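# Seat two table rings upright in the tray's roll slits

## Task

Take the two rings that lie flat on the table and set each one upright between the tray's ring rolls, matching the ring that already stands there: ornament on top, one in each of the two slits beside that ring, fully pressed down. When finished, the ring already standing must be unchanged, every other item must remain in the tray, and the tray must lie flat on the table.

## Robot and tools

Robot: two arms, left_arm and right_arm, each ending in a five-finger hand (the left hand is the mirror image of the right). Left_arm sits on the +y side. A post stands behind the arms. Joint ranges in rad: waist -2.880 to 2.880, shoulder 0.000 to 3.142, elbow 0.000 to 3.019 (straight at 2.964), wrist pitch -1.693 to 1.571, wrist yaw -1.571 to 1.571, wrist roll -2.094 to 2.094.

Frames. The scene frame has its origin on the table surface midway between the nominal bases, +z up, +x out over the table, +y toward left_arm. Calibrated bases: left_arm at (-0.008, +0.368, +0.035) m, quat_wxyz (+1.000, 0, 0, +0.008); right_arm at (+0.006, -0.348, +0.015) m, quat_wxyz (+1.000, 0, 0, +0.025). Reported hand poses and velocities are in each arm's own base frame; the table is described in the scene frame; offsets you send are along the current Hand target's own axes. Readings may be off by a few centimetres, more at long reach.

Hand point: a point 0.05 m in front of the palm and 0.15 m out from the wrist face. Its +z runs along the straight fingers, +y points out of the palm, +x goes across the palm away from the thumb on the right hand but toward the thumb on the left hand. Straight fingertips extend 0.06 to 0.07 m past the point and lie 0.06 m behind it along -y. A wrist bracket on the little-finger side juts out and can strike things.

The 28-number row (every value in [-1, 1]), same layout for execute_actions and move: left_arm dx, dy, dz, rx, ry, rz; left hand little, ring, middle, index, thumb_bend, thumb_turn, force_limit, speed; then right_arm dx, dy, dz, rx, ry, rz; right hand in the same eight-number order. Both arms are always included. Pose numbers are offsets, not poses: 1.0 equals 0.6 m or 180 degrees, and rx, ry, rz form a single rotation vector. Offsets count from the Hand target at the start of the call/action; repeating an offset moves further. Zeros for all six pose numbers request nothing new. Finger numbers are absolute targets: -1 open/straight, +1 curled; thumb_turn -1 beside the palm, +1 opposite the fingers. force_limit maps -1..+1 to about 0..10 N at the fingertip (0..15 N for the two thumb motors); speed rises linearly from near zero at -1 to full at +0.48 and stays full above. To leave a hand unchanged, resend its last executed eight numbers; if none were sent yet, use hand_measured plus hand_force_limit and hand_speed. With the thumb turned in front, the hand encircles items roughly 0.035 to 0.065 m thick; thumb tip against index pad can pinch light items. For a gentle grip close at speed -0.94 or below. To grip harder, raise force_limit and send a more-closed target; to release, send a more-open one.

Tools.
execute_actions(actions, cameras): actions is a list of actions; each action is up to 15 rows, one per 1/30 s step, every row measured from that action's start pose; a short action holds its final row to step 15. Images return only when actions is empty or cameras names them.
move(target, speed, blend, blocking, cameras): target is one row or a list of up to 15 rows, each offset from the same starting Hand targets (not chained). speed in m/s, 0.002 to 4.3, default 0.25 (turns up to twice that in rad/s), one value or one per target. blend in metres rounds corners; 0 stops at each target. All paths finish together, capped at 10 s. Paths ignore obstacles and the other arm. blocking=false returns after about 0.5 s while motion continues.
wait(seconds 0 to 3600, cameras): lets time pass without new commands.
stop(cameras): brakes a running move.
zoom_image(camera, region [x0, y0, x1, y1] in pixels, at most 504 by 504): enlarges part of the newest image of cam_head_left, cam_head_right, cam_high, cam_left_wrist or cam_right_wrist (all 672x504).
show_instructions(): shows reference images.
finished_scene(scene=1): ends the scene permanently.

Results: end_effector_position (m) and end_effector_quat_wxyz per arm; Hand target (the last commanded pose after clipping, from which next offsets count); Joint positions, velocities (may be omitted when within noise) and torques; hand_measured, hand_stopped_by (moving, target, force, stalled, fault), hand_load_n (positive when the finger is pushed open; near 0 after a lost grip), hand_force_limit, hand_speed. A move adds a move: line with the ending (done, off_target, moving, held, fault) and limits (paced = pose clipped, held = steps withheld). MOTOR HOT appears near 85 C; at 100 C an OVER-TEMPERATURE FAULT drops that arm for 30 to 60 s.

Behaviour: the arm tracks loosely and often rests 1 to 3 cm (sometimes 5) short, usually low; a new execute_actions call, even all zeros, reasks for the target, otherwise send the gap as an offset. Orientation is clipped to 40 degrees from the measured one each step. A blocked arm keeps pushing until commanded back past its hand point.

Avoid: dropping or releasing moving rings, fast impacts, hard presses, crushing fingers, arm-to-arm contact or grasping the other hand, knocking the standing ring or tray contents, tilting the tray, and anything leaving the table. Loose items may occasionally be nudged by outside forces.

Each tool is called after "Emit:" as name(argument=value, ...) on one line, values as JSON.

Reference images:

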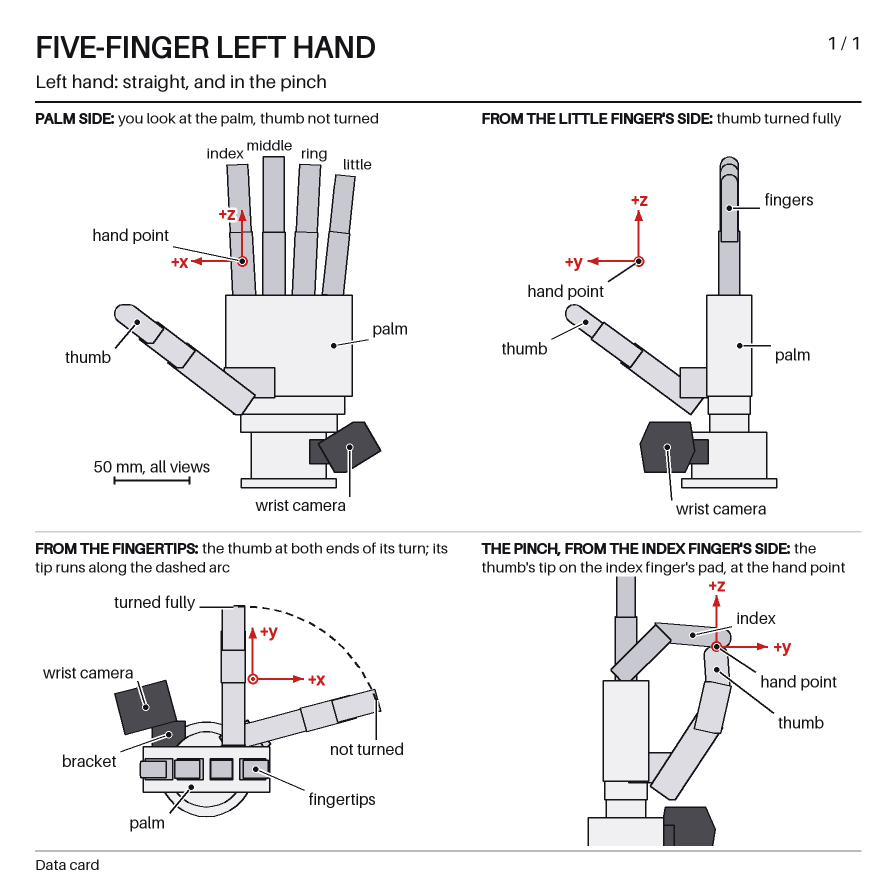

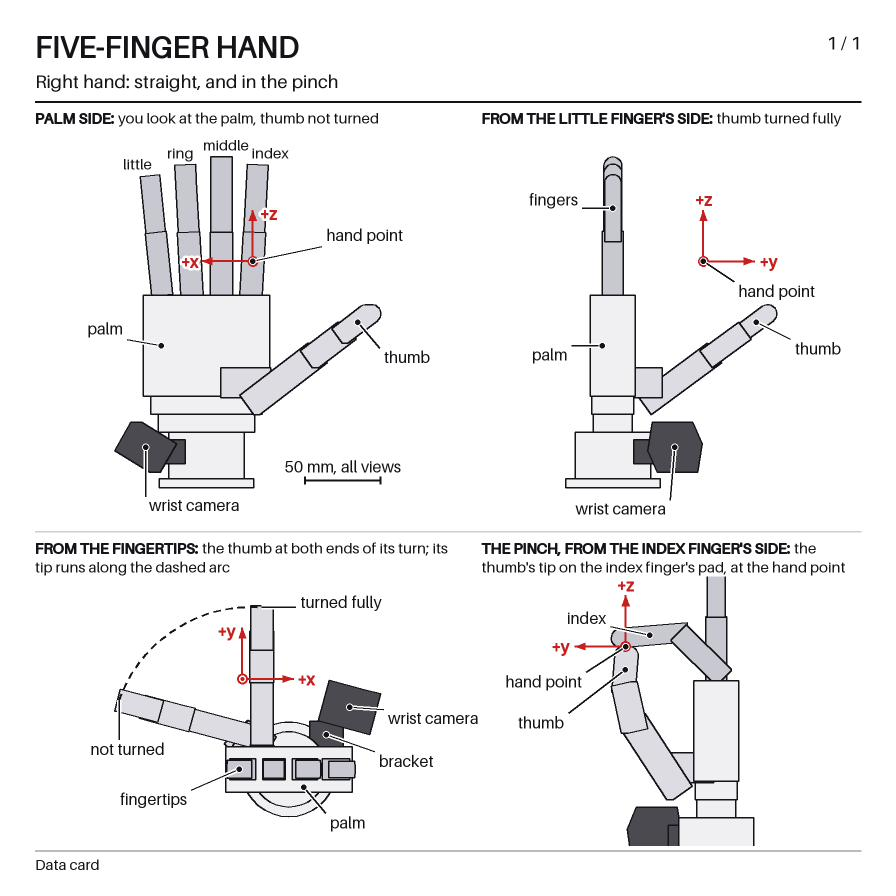

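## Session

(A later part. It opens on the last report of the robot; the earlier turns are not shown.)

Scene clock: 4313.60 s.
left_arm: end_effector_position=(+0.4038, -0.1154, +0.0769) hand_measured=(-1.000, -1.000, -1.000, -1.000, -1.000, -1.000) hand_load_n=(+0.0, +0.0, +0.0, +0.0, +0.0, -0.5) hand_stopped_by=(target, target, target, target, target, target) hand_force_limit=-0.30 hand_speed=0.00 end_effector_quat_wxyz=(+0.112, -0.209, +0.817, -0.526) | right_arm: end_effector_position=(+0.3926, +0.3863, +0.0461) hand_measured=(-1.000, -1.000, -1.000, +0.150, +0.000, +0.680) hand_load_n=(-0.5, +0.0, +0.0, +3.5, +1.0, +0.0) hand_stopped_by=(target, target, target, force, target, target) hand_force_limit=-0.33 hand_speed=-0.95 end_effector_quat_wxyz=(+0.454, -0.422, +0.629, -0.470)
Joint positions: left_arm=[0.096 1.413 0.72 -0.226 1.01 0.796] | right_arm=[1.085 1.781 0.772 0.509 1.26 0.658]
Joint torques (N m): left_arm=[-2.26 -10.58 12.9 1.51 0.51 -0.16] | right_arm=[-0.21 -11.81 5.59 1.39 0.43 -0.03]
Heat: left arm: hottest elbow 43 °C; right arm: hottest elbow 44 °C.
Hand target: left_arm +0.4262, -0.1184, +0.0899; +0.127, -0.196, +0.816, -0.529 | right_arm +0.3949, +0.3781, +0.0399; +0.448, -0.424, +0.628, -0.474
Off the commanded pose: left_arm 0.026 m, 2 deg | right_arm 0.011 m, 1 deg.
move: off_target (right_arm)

Emit:
move(target=[0,0,0,0,0,0,-1,-1,-1,-1,-1,-1,-0.3,0,0.00108,0.00652,0.001,0,0,0,-1,-1,-1,0.22,0.0,0.68,-0.33,-0.95], speed=0.02)

Scene clock: 4315.20 s.
left_arm: end_effector_position=(+0.4038, -0.1154, +0.0769) hand_measured=(-1.000, -1.000, -1.000, -1.000, -1.000, -1.000) hand_load_n=(+0.0, +0.0, +0.0, +0.0, +0.0, +0.0) hand_stopped_by=(target, target, target, target, target, target) hand_force_limit=-0.30 hand_speed=0.00 end_effector_quat_wxyz=(+0.112, -0.209, +0.817, -0.526) | right_arm: end_effector_position=(+0.3932, +0.3875, +0.0478) hand_measured=(-1.000, -1.000, -1.000, +0.150, +0.000, +0.680) hand_load_n=(+0.5, +0.0, +0.0, +3.5, +0.5, +0.0) hand_stopped_by=(target, target, target, force, target, target) hand_force_limit=-0.33 hand_speed=-0.95 end_effector_quat_wxyz=(+0.458, -0.418, +0.630, -0.468)
Joint positions: left_arm=[0.096 1.413 0.72 -0.226 1.01 0.796] | right_arm=[1.085 1.781 0.772 0.52 1.26 0.658]
Joint torques (N m): left_arm=[-2.49 -11.28 13 1.55 0.56 -0.13] | right_arm=[-0.26 -11.28 5.38 1.36 0.42 -0.05]
Heat: left arm: hottest elbow 43 °C; right arm: hottest elbow 44 °C.
Hand target: left_arm +0.4262, -0.1184, +0.0899; +0.127, -0.196, +0.816, -0.529 | right_arm +0.3949, +0.3781, +0.0359; +0.448, -0.424, +0.628, -0.474
Off the commanded pose: left_arm 0.026 m, 2 deg | right_arm 0.015 m, 2 deg.
move: off_target (right_arm)

Emit:
move(target=[0,0,0,0,0,0,-1,-1,-1,-1,-1,-1,-0.3,0,0.00081,0.00489,0.00075,0,0,0,-1,-1,-1,0.22,0.0,0.68,-0.33,-0.95], speed=0.02)

Scene clock: 4317.03 s.
left_arm: end_effector_position=(+0.4038, -0.1154, +0.0769) hand_measured=(-1.000, -1.000, -1.000, -1.000, -1.000, -1.000) hand_load_n=(+0.0, +0.0, +0.0, +0.0, +0.0, +0.0) hand_stopped_by=(target, target, target, target, target, target) hand_force_limit=-0.30 hand_speed=0.00 end_effector_quat_wxyz=(+0.112, -0.209, +0.817, -0.526) | right_arm: end_effector_position=(+0.3936, +0.3883, +0.0490) hand_measured=(-1.000, -1.000, -1.000, +0.150, +0.000, +0.680) hand_load_n=(+0.0, +0.0, +0.0, +3.5, +1.0, +0.0) hand_stopped_by=(target, target, target, force, target, target) hand_force_limit=-0.33 hand_speed=-0.95 end_effector_quat_wxyz=(+0.460, -0.416, +0.631, -0.466)
Joint positions: left_arm=[0.096 1.413 0.72 -0.226 1.01 0.796] | right_arm=[1.085 1.781 0.772 0.528 1.26 0.658]
Joint torques (N m): left_arm=[-2.14 -11.11 12.89 1.5 0.55 -0.2] | right_arm=[0.15 -10.11 5.37 1.37 0.39 -0.07]
Heat: left arm: hottest elbow 43 °C; right arm: hottest elbow 44 °C.
Hand target: left_arm +0.4262, -0.1184, +0.0899; +0.127, -0.196, +0.816, -0.529 | right_arm +0.3949, +0.3781, +0.0329; +0.448, -0.424, +0.628, -0.474
Off the commanded pose: left_arm 0.026 m, 2 deg | right_arm 0.019 m, 2 deg.
move: off_target (right_arm)

Emit:
move(target=[0,0,0,0,0,0,-1,-1,-1,-1,-1,-1,-0.3,0,0.00081,0.00489,0.00075,0,0,0,-1,-1,-1,0.22,0.0,0.68,-0.33,-0.95], speed=0.02)

Scene clock: 4319.27 s.
left_arm: end_effector_position=(+0.4038, -0.1154, +0.0769) hand_measured=(-1.000, -1.000, -1.000, -1.000, -1.000, -1.000) hand_load_n=(+0.0, +0.0, +0.0, +0.0, +0.0, +0.0) hand_stopped_by=(target, target, target, target, target, target) hand_force_limit=-0.30 hand_speed=0.00 end_effector_quat_wxyz=(+0.112, -0.209, +0.817, -0.526) | right_arm: end_effector_position=(+0.3928, +0.3867, +0.0446) hand_measured=(-1.000, -1.000, -1.000, +0.150, +0.000, +0.680) hand_load_n=(+0.0, +0.0, +0.0, +3.5, +1.0, +0.0) hand_stopped_by=(target, target, target, force, target, target) hand_force_limit=-0.33 hand_speed=-0.95 end_effector_quat_wxyz=(+0.459, -0.417, +0.630, -0.467)
Joint positions: left_arm=[0.096 1.413 0.72 -0.226 1.01 0.796] | right_arm=[1.085 1.789 0.767 0.538 1.26 0.658]
Joint torques (N m): left_arm=[-2.43 -10.81 12.98 1.74 0.58 -0.14] | right_arm=[0.38 -10.34 5.67 1.33 0.4 -0.07]
Heat: left arm: hottest elbow 43 °C; right arm: hottest elbow 43 °C.
Hand target: left_arm +0.4262, -0.1184, +0.0899; +0.127, -0.196, +0.816, -0.529 | right_arm +0.3948, +0.3779, +0.0299; +0.448, -0.424, +0.628, -0.474
Off the commanded pose: left_arm 0.026 m, 2 deg | right_arm 0.017 m, 2 deg.
move: off_target (right_arm)

Emit:
move(target=[0,0,0,0,0,0,-1,-1,-1,-1,-1,-1,-0.3,0,0.00081,0.00489,0.00075,0,0,0,-1,-1,-1,0.22,0.0,0.68,-0.33,-0.95], speed=0.02, cameras=["cam_left_wrist","cam_right_wrist"])

Emit:
zoom_image(camera="cam_left_wrist", region=[320, 180, 440, 280])

Emit:
zoom_image(camera="cam_right_wrist", region=[320, 140, 460, 280])

Scene clock: 4321.60 s.
left_arm: end_effector_position=(+0.4038, -0.1154, +0.0769) hand_measured=(-1.000, -1.000, -1.000, -1.000, -1.000, -1.000) hand_load_n=(+0.0, +0.0, +0.0, +0.0, +0.0, +0.0) hand_stopped_by=(target, target, target, target, target, target) hand_force_limit=-0.30 hand_speed=0.00 end_effector_quat_wxyz=(+0.112, -0.209, +0.817, -0.526) | right_arm: end_effector_position=(+0.3929, +0.3870, +0.0418) hand_measured=(-1.000, -1.000, -1.000, +0.150, +0.000, +0.680) hand_load_n=(+0.0, +0.0, +0.0, +3.5, +0.5, +0.0) hand_stopped_by=(target, target, target, force, target, target) hand_force_limit=-0.33 hand_speed=-0.95 end_effector_quat_wxyz=(+0.459, -0.417, +0.630, -0.467)
Joint positions: left_arm=[0.096 1.413 0.72 -0.226 1.01 0.796] | right_arm=[1.085 1.797 0.767 0.546 1.26 0.658]
Joint torques (N m): left_arm=[-2.02 -11.05 12.82 1.7 0.55 -0.15] | right_arm=[0.32 -10.81 5.49 1.37 0.44 -0.03]
Heat: left arm: hottest elbow 43 °C; right arm: hottest elbow 43 °C.
Hand target: left_arm +0.4262, -0.1184, +0.0899; +0.127, -0.196, +0.816, -0.529 | right_arm +0.3948, +0.3779, +0.0268; +0.448, -0.424, +0.628, -0.474
Off the commanded pose: left_arm 0.026 m, 2 deg | right_arm 0.018 m, 2 deg.
move: off_target (right_arm)

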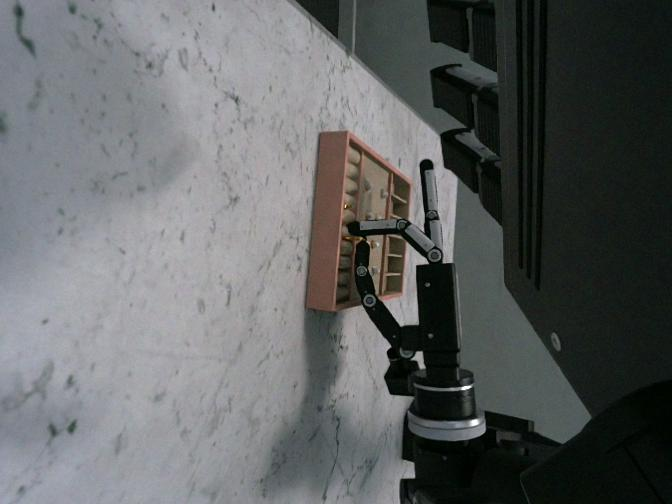

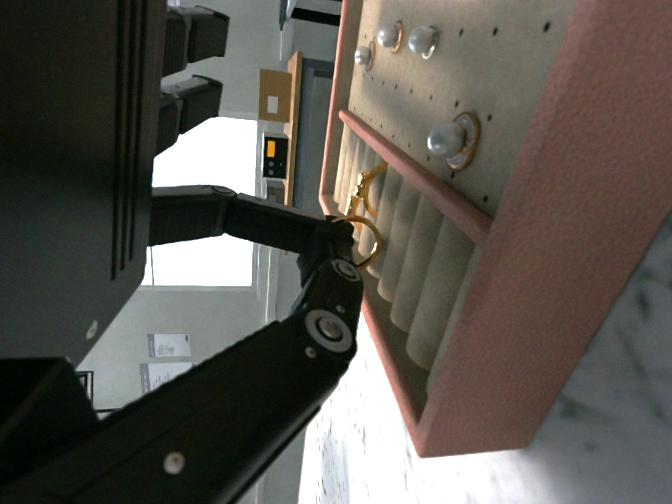

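Scaled by 4.200.

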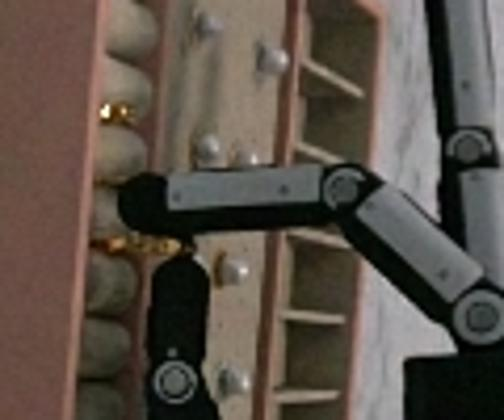

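Scaled by 3.600.

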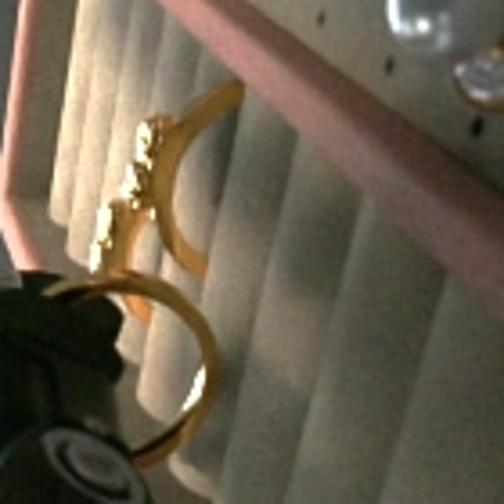

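Emit:
zoom_image(camera="cam_left_wrist", region=[335, 205, 385, 255])

Emit:
zoom_image(camera="cam_right_wrist", region=[325, 150, 395, 220])

Scaled by 10.080.

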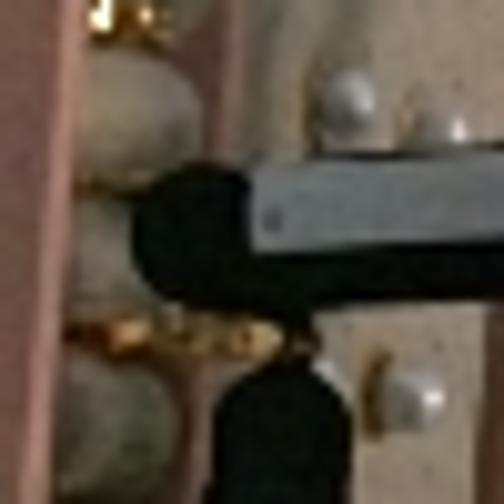

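Scaled by 7.200.

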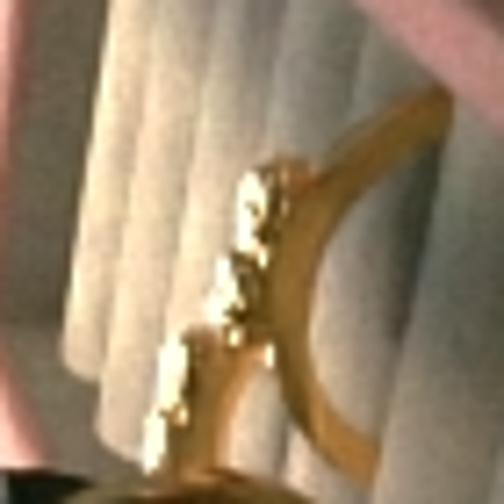

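Emit:
move(target=[0,0,0,0,0,0,-1,-1,-1,-1,-1,-1,-0.3,0,0.00108,0.00652,0.001,0,0,0,-1,-1,-1,0.22,0.0,0.68,-0.33,-0.95], speed=0.02, cameras=["cam_left_wrist","cam_right_wrist"])

Emit:
zoom_image(camera="cam_left_wrist", region=[335, 205, 385, 255])

Emit:
zoom_image(camera="cam_right_wrist", region=[320, 140, 460, 280])

Scene clock: 4346.07 s.
left_arm: end_effector_position=(+0.4038, -0.1154, +0.0769) hand_measured=(-1.000, -1.000, -1.000, -1.000, -1.000, -1.000) hand_load_n=(+0.0, +0.0, +0.0, +0.0, +0.0, +0.0) hand_stopped_by=(target, target, target, target, target, target) hand_force_limit=-0.30 hand_speed=0.00 end_effector_quat_wxyz=(+0.112, -0.209, +0.817, -0.526) | right_arm: end_effector_position=(+0.3931, +0.3873, +0.0379) hand_measured=(-1.000, -1.000, -1.000, +0.150, +0.000, +0.680) hand_load_n=(+0.0, +0.0, +0.0, +3.5, +0.5, +0.0) hand_stopped_by=(target, target, target, force, target, target) hand_force_limit=-0.33 hand_speed=-0.95 end_effector_quat_wxyz=(+0.460, -0.417, +0.630, -0.467)
Joint positions: left_arm=[0.096 1.413 0.72 -0.226 1.01 0.796] | right_arm=[1.085 1.809 0.767 0.559 1.26 0.658]
Joint torques (N m): left_arm=[-1.96 -11.05 13.12 1.58 0.53 -0.09] | right_arm=[-0.5 -10.64 5.46 1.52 0.42 -0.04]
Heat: left arm: hottest elbow 44 °C; right arm: hottest elbow 42 °C.
Hand target: left_arm +0.4262, -0.1184, +0.0899; +0.127, -0.196, +0.816, -0.529 | right_arm +0.3948, +0.3779, +0.0228; +0.448, -0.424, +0.628, -0.474
Off the commanded pose: left_arm 0.026 m, 2 deg | right_arm 0.018 m, 2 deg.
move: off_target (right_arm)

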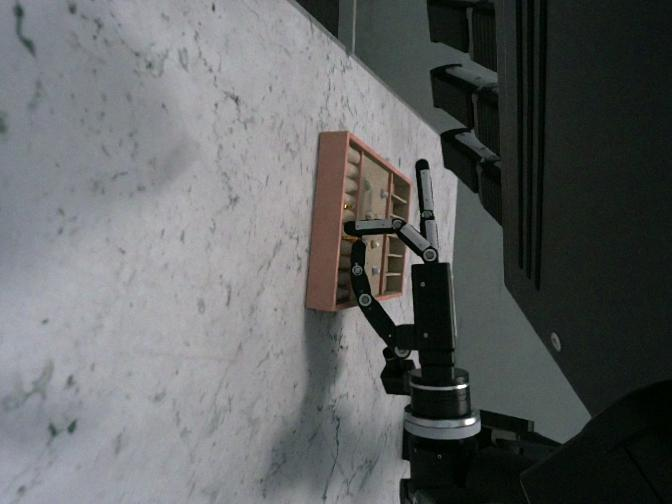

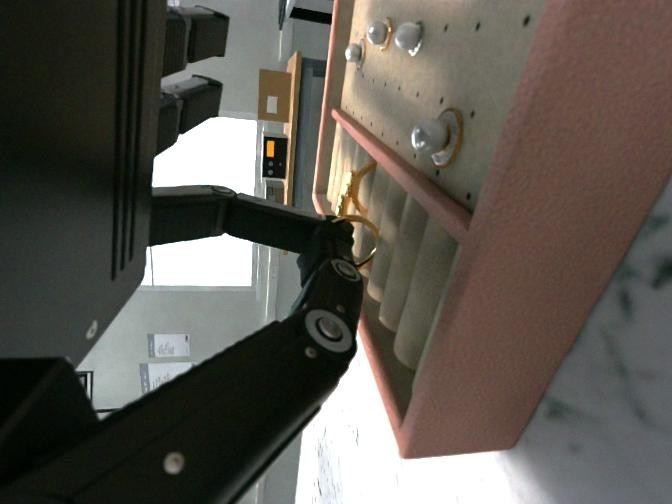

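Scaled by 10.080.

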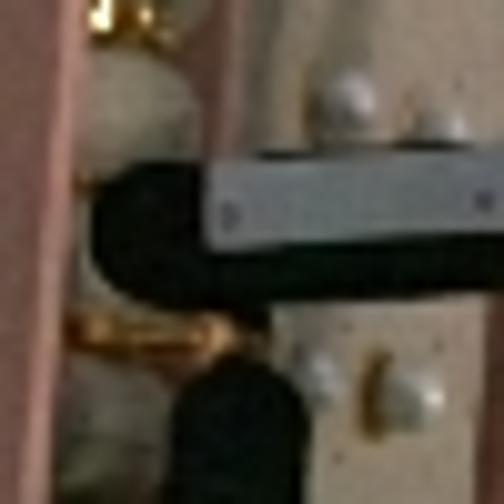

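Scaled by 3.600.

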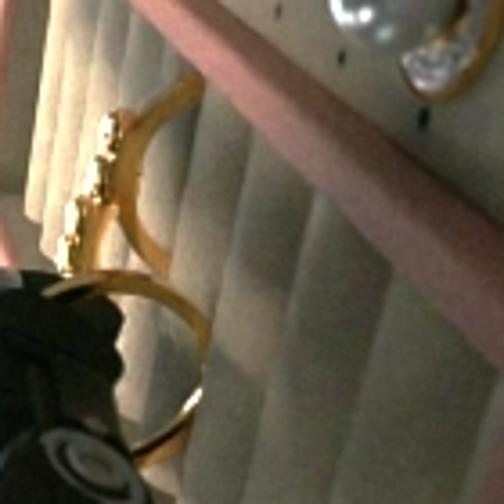

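Emit:
move(target=[0,0,0,0,0,0,-1,-1,-1,-1,-1,-1,-0.3,0,0.00108,0.00652,0.001,0,0,0,-1,-1,-1,0.22,0.0,0.68,-0.33,-0.95], speed=0.02, cameras=["cam_left_wrist","cam_right_wrist"])

Emit:
zoom_image(camera="cam_left_wrist", region=[335, 205, 385, 255])

Emit:
zoom_image(camera="cam_right_wrist", region=[320, 140, 460, 280])

Scene clock: 4348.77 s.
left_arm: end_effector_position=(+0.4038, -0.1154, +0.0769) hand_measured=(-1.000, -1.000, -1.000, -1.000, -1.000, -1.000) hand_load_n=(+0.0, -0.5, +0.0, +0.0, +0.0, -0.5) hand_stopped_by=(target, target, target, target, target, target) hand_force_limit=-0.30 hand_speed=0.00 end_effector_quat_wxyz=(+0.112, -0.209, +0.817, -0.526) | right_arm: end_effector_position=(+0.3933, +0.3876, +0.0346) hand_measured=(-1.000, -1.000, -1.000, +0.150, +0.000, +0.680) hand_load_n=(+0.0, +0.0, +0.0, +3.5, +0.5, +0.0) hand_stopped_by=(target, target, target, force, target, target) hand_force_limit=-0.33 hand_speed=-0.95 end_effector_quat_wxyz=(+0.460, -0.416, +0.631, -0.466)
Joint positions: left_arm=[0.096 1.413 0.72 -0.226 1.01 0.796] | right_arm=[1.085 1.819 0.767 0.57 1.26 0.658]
Joint torques (N m): left_arm=[-2.02 -10.87 12.9 1.58 0.64 -0.17] | right_arm=[0.03 -10.75 5.2 1.17 0.4 -0.07]
Heat: left arm: hottest elbow 44 °C; right arm: hottest elbow 41 °C.
Hand target: left_arm +0.4262, -0.1184, +0.0899; +0.127, -0.196, +0.816, -0.529 | right_arm +0.3948, +0.3779, +0.0187; +0.448, -0.424, +0.628, -0.474
Off the commanded pose: left_arm 0.026 m, 2 deg | right_arm 0.019 m, 2 deg.
move: off_target (right_arm)

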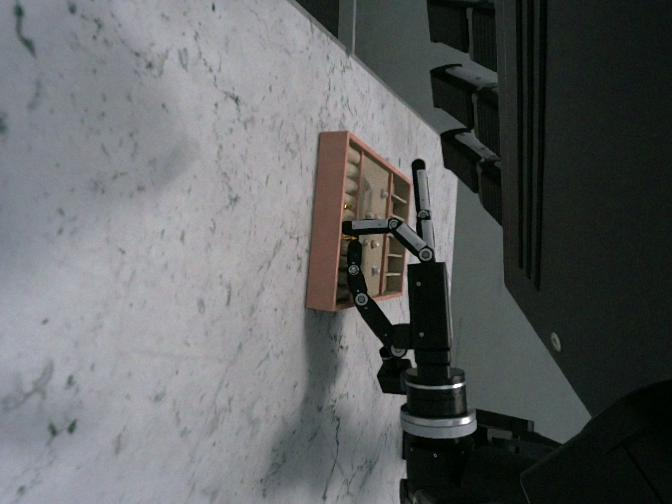

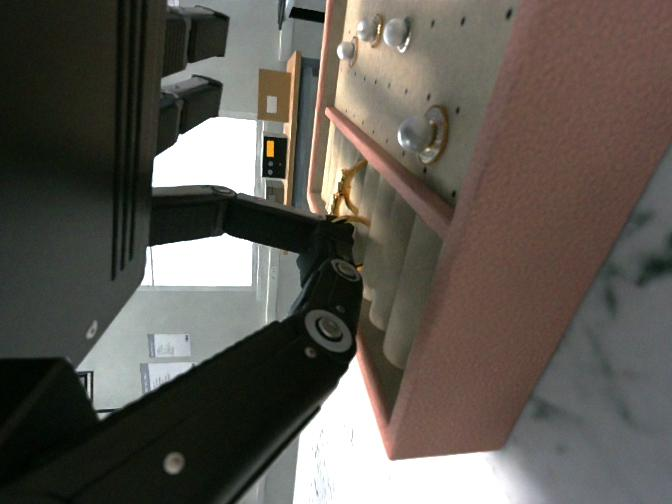

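Scaled by 10.080.

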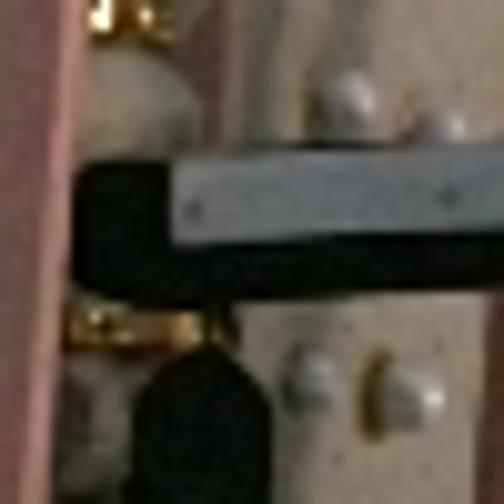

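Scaled by 3.600.

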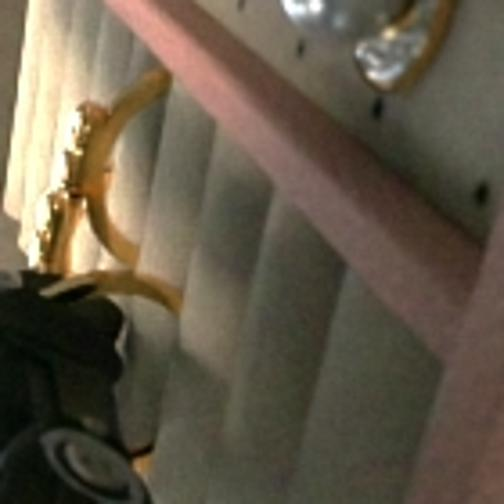

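Emit:
move(target=[0,0,0,0,0,0,-1,-1,-1,-1,-1,-1,-0.3,0,0.00081,0.00489,0.00075,0,0,0,-1,-1,-1,0.22,0.0,0.68,-0.33,-0.95], speed=0.02, cameras=["cam_left_wrist","cam_right_wrist"])

Emit:
zoom_image(camera="cam_left_wrist", region=[335, 205, 385, 255])

Emit:
zoom_image(camera="cam_right_wrist", region=[320, 140, 420, 240])

Scene clock: 4351.20 s.
left_arm: end_effector_position=(+0.4038, -0.1154, +0.0769) hand_measured=(-1.000, -1.000, -1.000, -1.000, -1.000, -1.000) hand_load_n=(+0.0, +0.0, +0.0, +0.0, +0.0, -0.5) hand_stopped_by=(target, target, target, target, target, target) hand_force_limit=-0.30 hand_speed=0.00 end_effector_quat_wxyz=(+0.112, -0.209, +0.817, -0.526) | right_arm: end_effector_position=(+0.3934, +0.3879, +0.0323) hand_measured=(-1.000, -1.000, -1.000, +0.150, +0.000, +0.680) hand_load_n=(+0.0, +0.0, +0.0, +3.5, +0.5, +0.0) hand_stopped_by=(target, target, target, force, target, target) hand_force_limit=-0.33 hand_speed=-0.95 end_effector_quat_wxyz=(+0.461, -0.416, +0.631, -0.466)
Joint positions: left_arm=[0.096 1.413 0.72 -0.226 1.01 0.796] | right_arm=[1.085 1.826 0.767 0.58 1.26 0.658]
Joint torques (N m): left_arm=[-2.78 -11.69 12.94 1.47 0.58 -0.19] | right_arm=[-0.09 -10.58 5.19 1.35 0.41 -0.02]
Heat: left arm: hottest elbow 44 °C; right arm: hottest elbow 41 °C.
Hand target: left_arm +0.4262, -0.1184, +0.0899; +0.127, -0.196, +0.816, -0.529 | right_arm +0.3948, +0.3779, +0.0157; +0.448, -0.424, +0.628, -0.474
Off the commanded pose: left_arm 0.026 m, 2 deg | right_arm 0.019 m, 2 deg.
move: off_target (right_arm)

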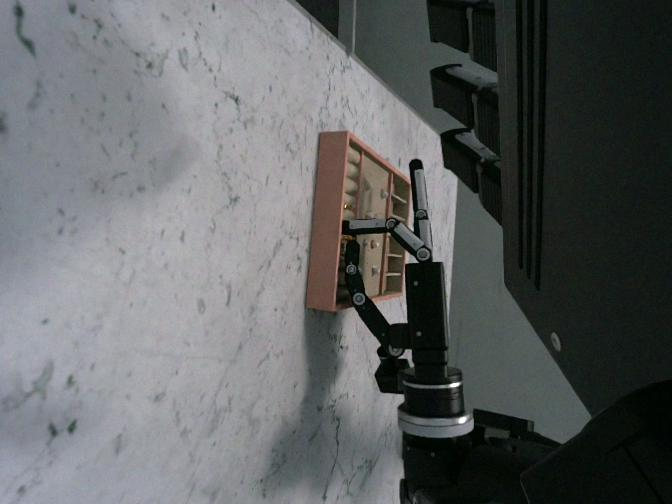

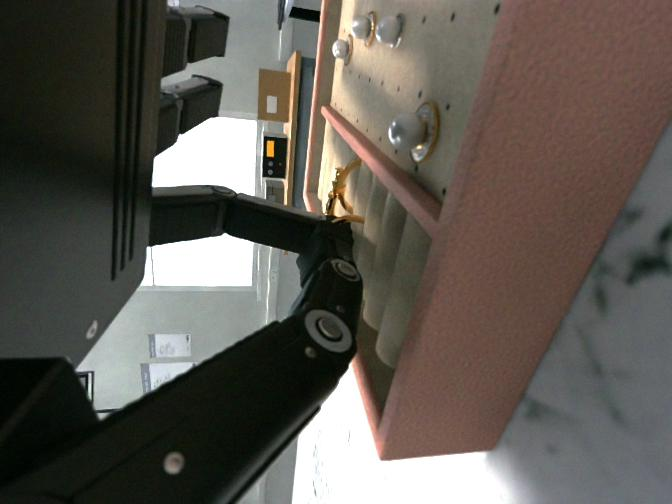

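Scaled by 10.080.

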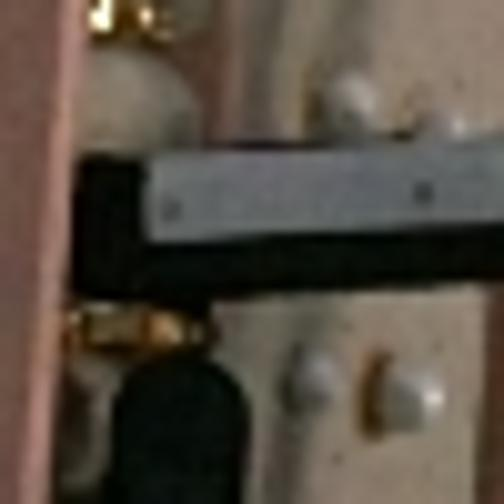

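Scaled by 5.040.

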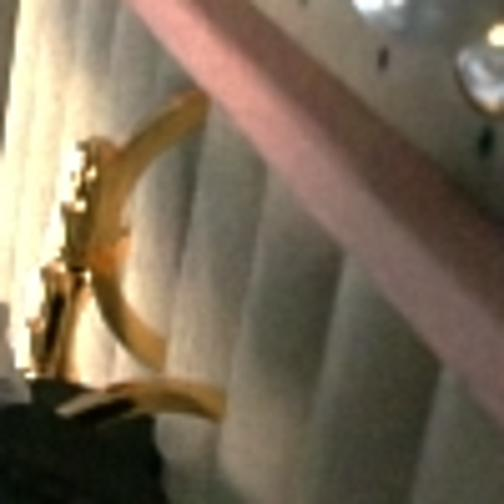

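Emit:
move(target=[0,0,0,0,0,0,-1,-1,-1,-1,-1,-1,-0.3,0,0.00081,0.00489,0.00075,0,0,0,-1,-1,-1,0.22,0.0,0.68,-0.33,-0.95], speed=0.02, cameras=["cam_left_wrist","cam_right_wrist"])

Emit:
zoom_image(camera="cam_left_wrist", region=[335, 205, 385, 255])

Emit:
zoom_image(camera="cam_right_wrist", region=[320, 140, 420, 240])

Scene clock: 4353.80 s.
left_arm: end_effector_position=(+0.4038, -0.1154, +0.0769) hand_measured=(-1.000, -1.000, -1.000, -1.000, -1.000, -1.000) hand_load_n=(+0.0, +0.0, +0.0, -0.5, +0.0, +0.0) hand_stopped_by=(target, target, target, target, target, target) hand_force_limit=-0.30 hand_speed=0.00 end_effector_quat_wxyz=(+0.112, -0.209, +0.817, -0.526) | right_arm: end_effector_position=(+0.3937, +0.3884, +0.0311) hand_measured=(-1.000, -1.000, -1.000, +0.150, +0.000, +0.680) hand_load_n=(+0.0, +0.0, +0.0, +3.5, +0.5, +0.0) hand_stopped_by=(target, target, target, force, target, target) hand_force_limit=-0.33 hand_speed=-0.95 end_effector_quat_wxyz=(+0.462, -0.414, +0.631, -0.465)
Joint positions: left_arm=[0.096 1.413 0.72 -0.226 1.01 0.796] | right_arm=[1.085 1.832 0.767 0.589 1.26 0.658]
Joint torques (N m): left_arm=[-2.49 -10.58 12.94 1.76 0.54 -0.13] | right_arm=[-0.15 -9.88 4.94 1.32 0.4 -0.03]
Heat: left arm: hottest elbow 44 °C; right arm: hottest elbow 41 °C.
Hand target: left_arm +0.4262, -0.1184, +0.0899; +0.127, -0.196, +0.816, -0.529 | right_arm +0.3948, +0.3779, +0.0127; +0.448, -0.424, +0.628, -0.474
Off the commanded pose: left_arm 0.026 m, 2 deg | right_arm 0.021 m, 2 deg.
move: off_target (right_arm)

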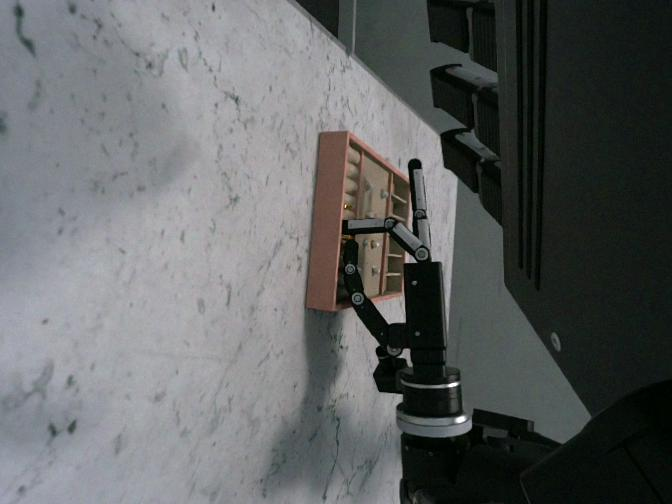

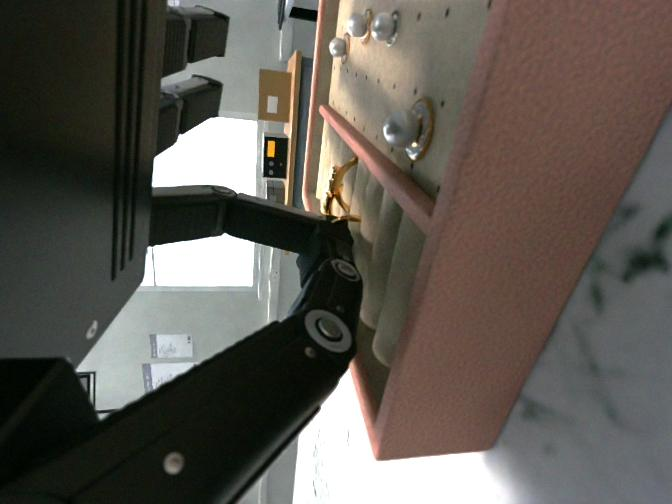

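Scaled by 10.080.

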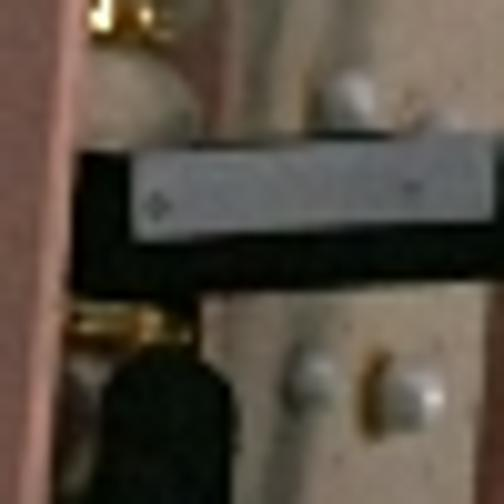

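Scaled by 5.040.

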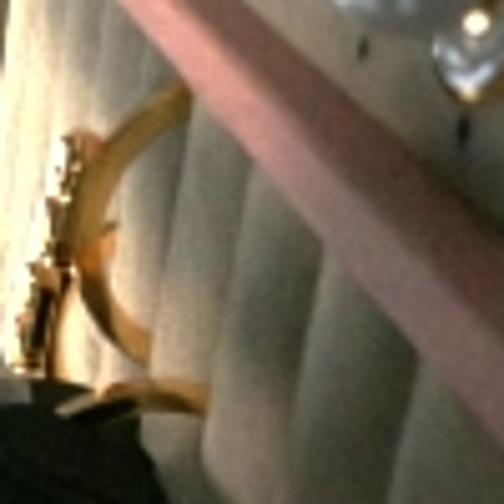

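Emit:
move(target=[0,0,0,0,0,0,-1,-1,-1,-1,-1,-1,-0.3,0,-0.00054,-0.00326,-0.0005,0,0,0,-1,-1,-1,0.147,0.0,0.68,-0.33,-0.97], speed=0.02)

Emit:
move(target=[0,0,0,0,0,0,-1,-1,-1,-1,-1,-1,-0.3,0,0,0,0,0,0,0,-1,-1,-1,0.139,0.0,0.68,-0.33,-0.97], speed=0.02)

Emit:
move(target=[0,0,0,0,0,0,-1,-1,-1,-1,-1,-1,-0.3,0,0,0,0,0,0,0,-1,-1,-1,0.132,0.0,0.68,-0.33,-0.97], speed=0.02, cameras=["cam_left_wrist","cam_right_wrist"])

Emit:
zoom_image(camera="cam_left_wrist", region=[335, 205, 385, 255])

Emit:
zoom_image(camera="cam_right_wrist", region=[320, 140, 420, 240])

Scene clock: 4357.40 s.
left_arm: end_effector_position=(+0.4038, -0.1154, +0.0769) hand_measured=(-1.000, -1.000, -1.000, -1.000, -1.000, -1.000) hand_load_n=(+0.0, -0.5, +0.0, +0.0, +0.0, -0.5) hand_stopped_by=(target, target, target, target, target, target) hand_force_limit=-0.30 hand_speed=0.00 end_effector_quat_wxyz=(+0.112, -0.209, +0.817, -0.526) | right_arm: end_effector_position=(+0.3937, +0.3884, +0.0311) hand_measured=(-1.000, -1.000, -1.000, +0.146, +0.000, +0.680) hand_load_n=(+0.0, -0.5, +0.0, +2.5, +0.0, +0.0) hand_stopped_by=(target, target, target, target, target, target) hand_force_limit=-0.33 hand_speed=-0.97 end_effector_quat_wxyz=(+0.462, -0.414, +0.631, -0.465)
Joint positions: left_arm=[0.096 1.413 0.72 -0.226 1.01 0.796] | right_arm=[1.085 1.832 0.767 0.589 1.26 0.658]
Joint torques (N m): left_arm=[-2.43 -10.87 12.98 1.57 0.53 -0.12] | right_arm=[-0.21 -10.64 5.14 1.21 0.42 -0.02]
Heat: left arm: hottest elbow 44 °C; right arm: hottest elbow 41 °C.
Hand target: left_arm +0.4262, -0.1184, +0.0899; +0.127, -0.196, +0.816, -0.529 | right_arm +0.3948, +0.3779, +0.0147; +0.448, -0.424, +0.628, -0.474
Off the commanded pose: left_arm 0.026 m, 2 deg | right_arm 0.020 m, 2 deg.
move: off_target (right_arm)

Scene clock: 4357.90 s.
left_arm: end_effector_position=(+0.4038, -0.1154, +0.0769) hand_measured=(-1.000, -1.000, -1.000, -1.000, -1.000, -1.000) hand_load_n=(+0.0, +0.0, +0.0, -0.5, +0.0, +0.0) hand_stopped_by=(target, target, target, target, target, target) hand_force_limit=-0.30 hand_speed=0.00 end_effector_quat_wxyz=(+0.112, -0.209, +0.817, -0.526) | right_arm: end_effector_position=(+0.3937, +0.3884, +0.0311) hand_measured=(-1.000, -1.000, -1.000, +0.138, +0.000, +0.680) hand_load_n=(+0.0, +0.0, +0.0, +0.5, +0.0, +0.0) hand_stopped_by=(target, target, target, target, target, target) hand_force_limit=-0.33 hand_speed=-0.97 end_effector_quat_wxyz=(+0.462, -0.414, +0.631, -0.465)
Joint positions: left_arm=[0.096 1.413 0.72 -0.226 1.01 0.796] | right_arm=[1.085 1.832 0.767 0.589 1.26 0.658]
Joint torques (N m): left_arm=[-1.79 -11.22 12.86 1.66 0.6 -0.12] | right_arm=[0.09 -10.64 5.04 1.11 0.43 -0.06]
Heat: left arm: hottest elbow 44 °C; right arm: hottest elbow 41 °C.
Hand target: left_arm +0.4262, -0.1184, +0.0899; +0.127, -0.196, +0.816, -0.529 | right_arm +0.3948, +0.3779, +0.0147; +0.448, -0.424, +0.628, -0.474
Off the commanded pose: left_arm 0.026 m, 2 deg | right_arm 0.020 m, 2 deg.
move: done

Scene clock: 4358.40 s.
left_arm: end_effector_position=(+0.4038, -0.1154, +0.0769) hand_measured=(-1.000, -1.000, -1.000, -1.000, -1.000, -1.000) hand_load_n=(+0.0, +0.0, +0.0, +0.0, +0.0, +0.0) hand_stopped_by=(target, target, target, target, target, target) hand_force_limit=-0.30 hand_speed=0.00 end_effector_quat_wxyz=(+0.112, -0.209, +0.817, -0.526) | right_arm: end_effector_position=(+0.3937, +0.3884, +0.0311) hand_measured=(-1.000, -1.000, -1.000, +0.132, +0.000, +0.680) hand_load_n=(+0.0, -0.5, -0.5, +0.0, +0.0, +0.0) hand_stopped_by=(target, target, target, target, target, target) hand_force_limit=-0.33 hand_speed=-0.97 end_effector_quat_wxyz=(+0.462, -0.414, +0.631, -0.465)
Joint positions: left_arm=[0.096 1.413 0.72 -0.226 1.01 0.796] | right_arm=[1.085 1.832 0.767 0.589 1.26 0.658]
Joint torques (N m): left_arm=[-1.96 -10.7 12.85 1.51 0.57 -0.19] | right_arm=[-0.03 -10.64 5.11 0.99 0.41 -0.08]
Heat: left arm: hottest elbow 44 °C; right arm: hottest elbow 41 °C.
Hand target: left_arm +0.4262, -0.1184, +0.0899; +0.127, -0.196, +0.816, -0.529 | right_arm +0.3948, +0.3779, +0.0147; +0.448, -0.424, +0.628, -0.474
Off the commanded pose: left_arm 0.026 m, 2 deg | right_arm 0.020 m, 2 deg.
move: done

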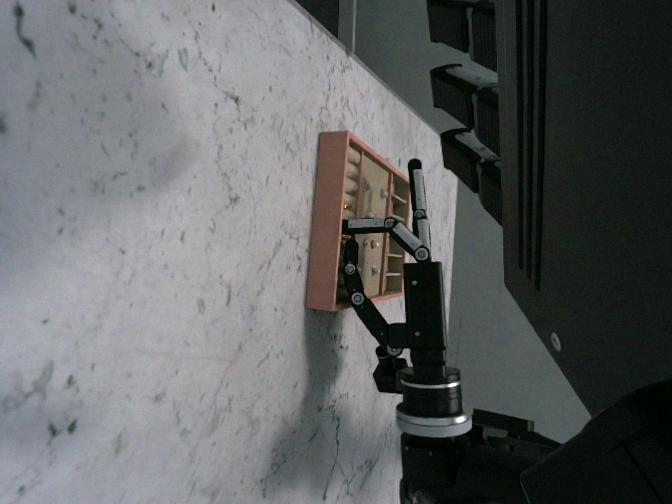

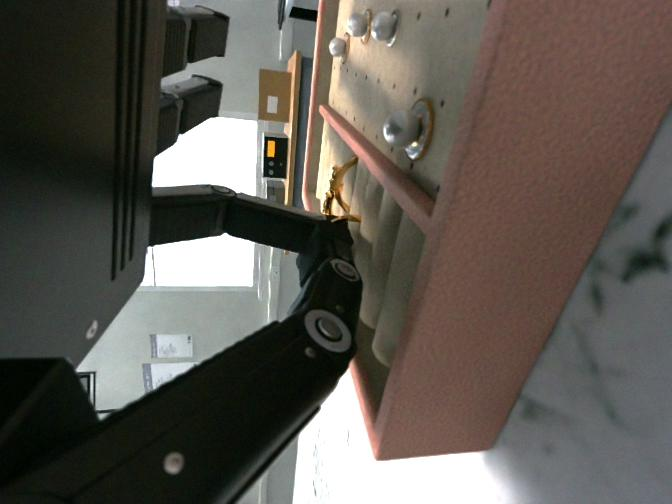

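Scaled by 10.080.

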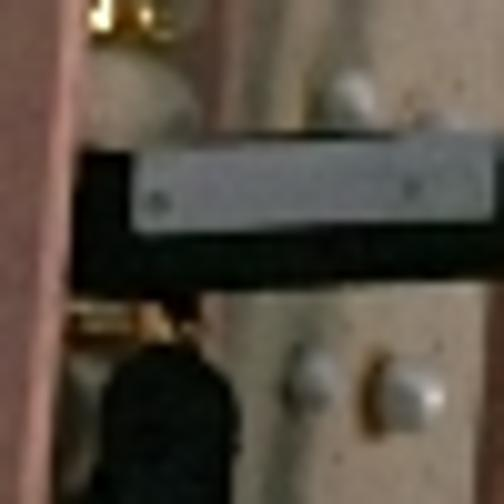

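Scaled by 5.040.

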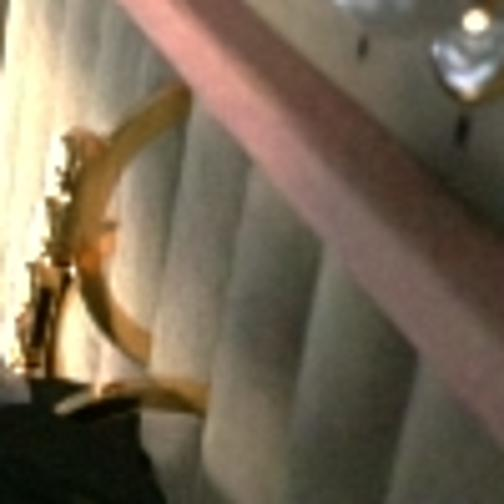

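Emit:
move(target=[0,0,0,0,0,0,-1,-1,-1,-1,-1,-1,-0.3,0,0,0,0,0,0,0,-1,-1,-1,0.122,-0.05,0.68,-0.33,-0.97], speed=0.02)

Emit:
move(target=[0,0,0,0,0,0,-1,-1,-1,-1,-1,-1,-0.3,0,0,0,0,0,0,0,-1,-1,-1,0.114,-0.12,0.68,-0.33,-0.97], speed=0.02, cameras=["cam_left_wrist","cam_right_wrist"])

Emit:
zoom_image(camera="cam_left_wrist", region=[335, 205, 385, 255])

Emit:
zoom_image(camera="cam_right_wrist", region=[320, 140, 420, 240])

Scene clock: 4362.63 s.
left_arm: end_effector_position=(+0.4038, -0.1154, +0.0769) hand_measured=(-1.000, -1.000, -1.000, -1.000, -1.000, -1.000) hand_load_n=(+0.0, +0.0, +0.0, +0.0, +0.0, -0.5) hand_stopped_by=(target, target, target, target, target, target) hand_force_limit=-0.30 hand_speed=0.00 end_effector_quat_wxyz=(+0.112, -0.209, +0.817, -0.526) | right_arm: end_effector_position=(+0.3937, +0.3884, +0.0311) hand_measured=(-1.000, -1.000, -1.000, +0.122, -0.050, +0.680) hand_load_n=(+0.0, +0.0, +0.0, +0.0, +0.0, +0.0) hand_stopped_by=(target, target, target, target, moving, target) hand_force_limit=-0.33 hand_speed=-0.97 end_effector_quat_wxyz=(+0.462, -0.414, +0.631, -0.465)
Joint positions: left_arm=[0.096 1.413 0.72 -0.226 1.01 0.796] | right_arm=[1.085 1.832 0.767 0.589 1.26 0.658]
Joint torques (N m): left_arm=[-2.08 -10.58 12.66 1.73 0.54 -0.17] | right_arm=[-0.03 -10.7 5.04 1.18 0.38 -0.05]
Heat: left arm: hottest elbow 44 °C; right arm: hottest elbow 41 °C.
Hand target: left_arm +0.4262, -0.1184, +0.0899; +0.127, -0.196, +0.816, -0.529 | right_arm +0.3948, +0.3779, +0.0147; +0.448, -0.424, +0.628, -0.474
Off the commanded pose: left_arm 0.026 m, 2 deg | right_arm 0.020 m, 2 deg.
move: done

Scene clock: 4364.30 s.
left_arm: end_effector_position=(+0.4038, -0.1154, +0.0769) hand_measured=(-1.000, -1.000, -1.000, -1.000, -1.000, -1.000) hand_load_n=(+0.0, +0.0, +0.0, +0.0, +0.0, +0.0) hand_stopped_by=(target, target, target, target, target, target) hand_force_limit=-0.30 hand_speed=0.00 end_effector_quat_wxyz=(+0.112, -0.209, +0.817, -0.526) | right_arm: end_effector_position=(+0.3937, +0.3884, +0.0311) hand_measured=(-1.000, -1.000, -1.000, +0.114, -0.120, +0.680) hand_load_n=(+0.0, +0.0, +0.0, -0.5, +0.0, -0.5) hand_stopped_by=(target, target, target, target, moving, target) hand_force_limit=-0.33 hand_speed=-0.97 end_effector_quat_wxyz=(+0.462, -0.414, +0.631, -0.465)
Joint positions: left_arm=[0.096 1.413 0.72 -0.226 1.01 0.796] | right_arm=[1.085 1.832 0.767 0.589 1.26 0.658]
Joint torques (N m): left_arm=[-2.02 -11.11 12.96 1.58 0.55 -0.18] | right_arm=[-0.32 -10.99 5 1.13 0.45 -0.06]
Heat: left arm: hottest elbow 44 °C; right arm: hottest elbow 41 °C.
Hand target: left_arm +0.4262, -0.1184, +0.0899; +0.127, -0.196, +0.816, -0.529 | right_arm +0.3948, +0.3779, +0.0147; +0.448, -0.424, +0.628, -0.474
Off the commanded pose: left_arm 0.026 m, 2 deg | right_arm 0.020 m, 2 deg.
move: done

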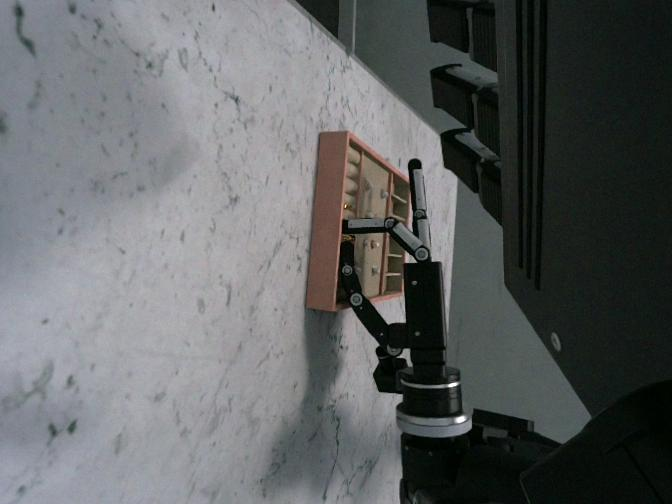

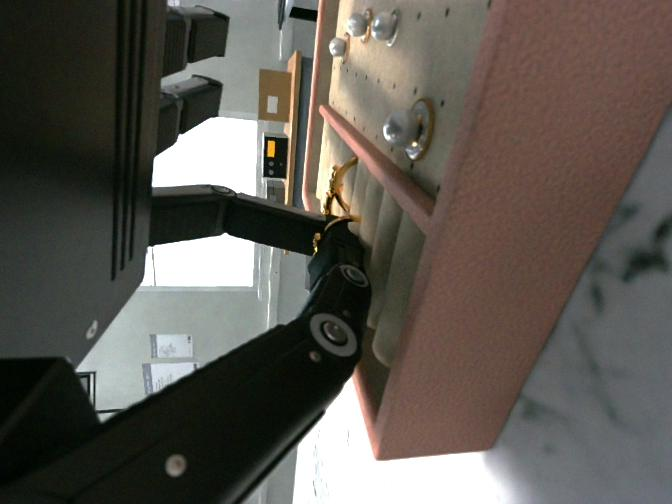

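Scaled by 10.080.

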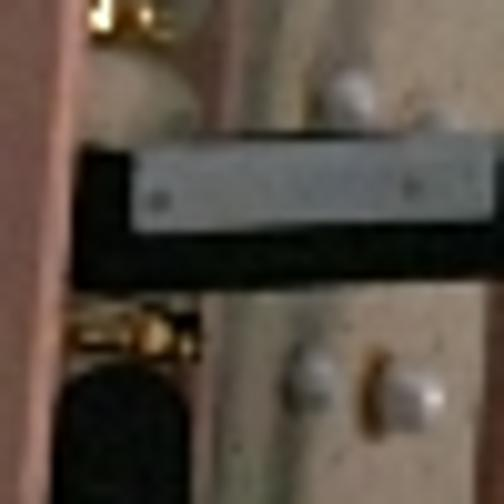

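Scaled by 5.040.

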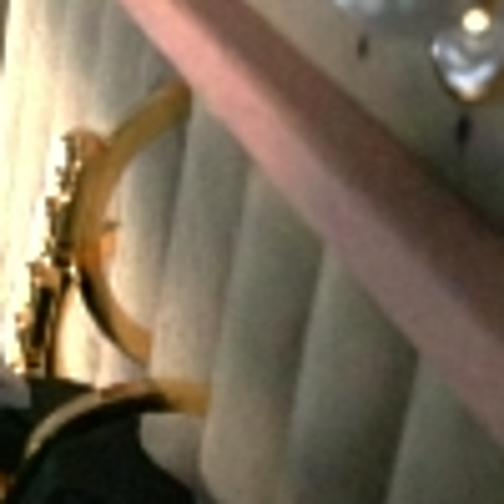

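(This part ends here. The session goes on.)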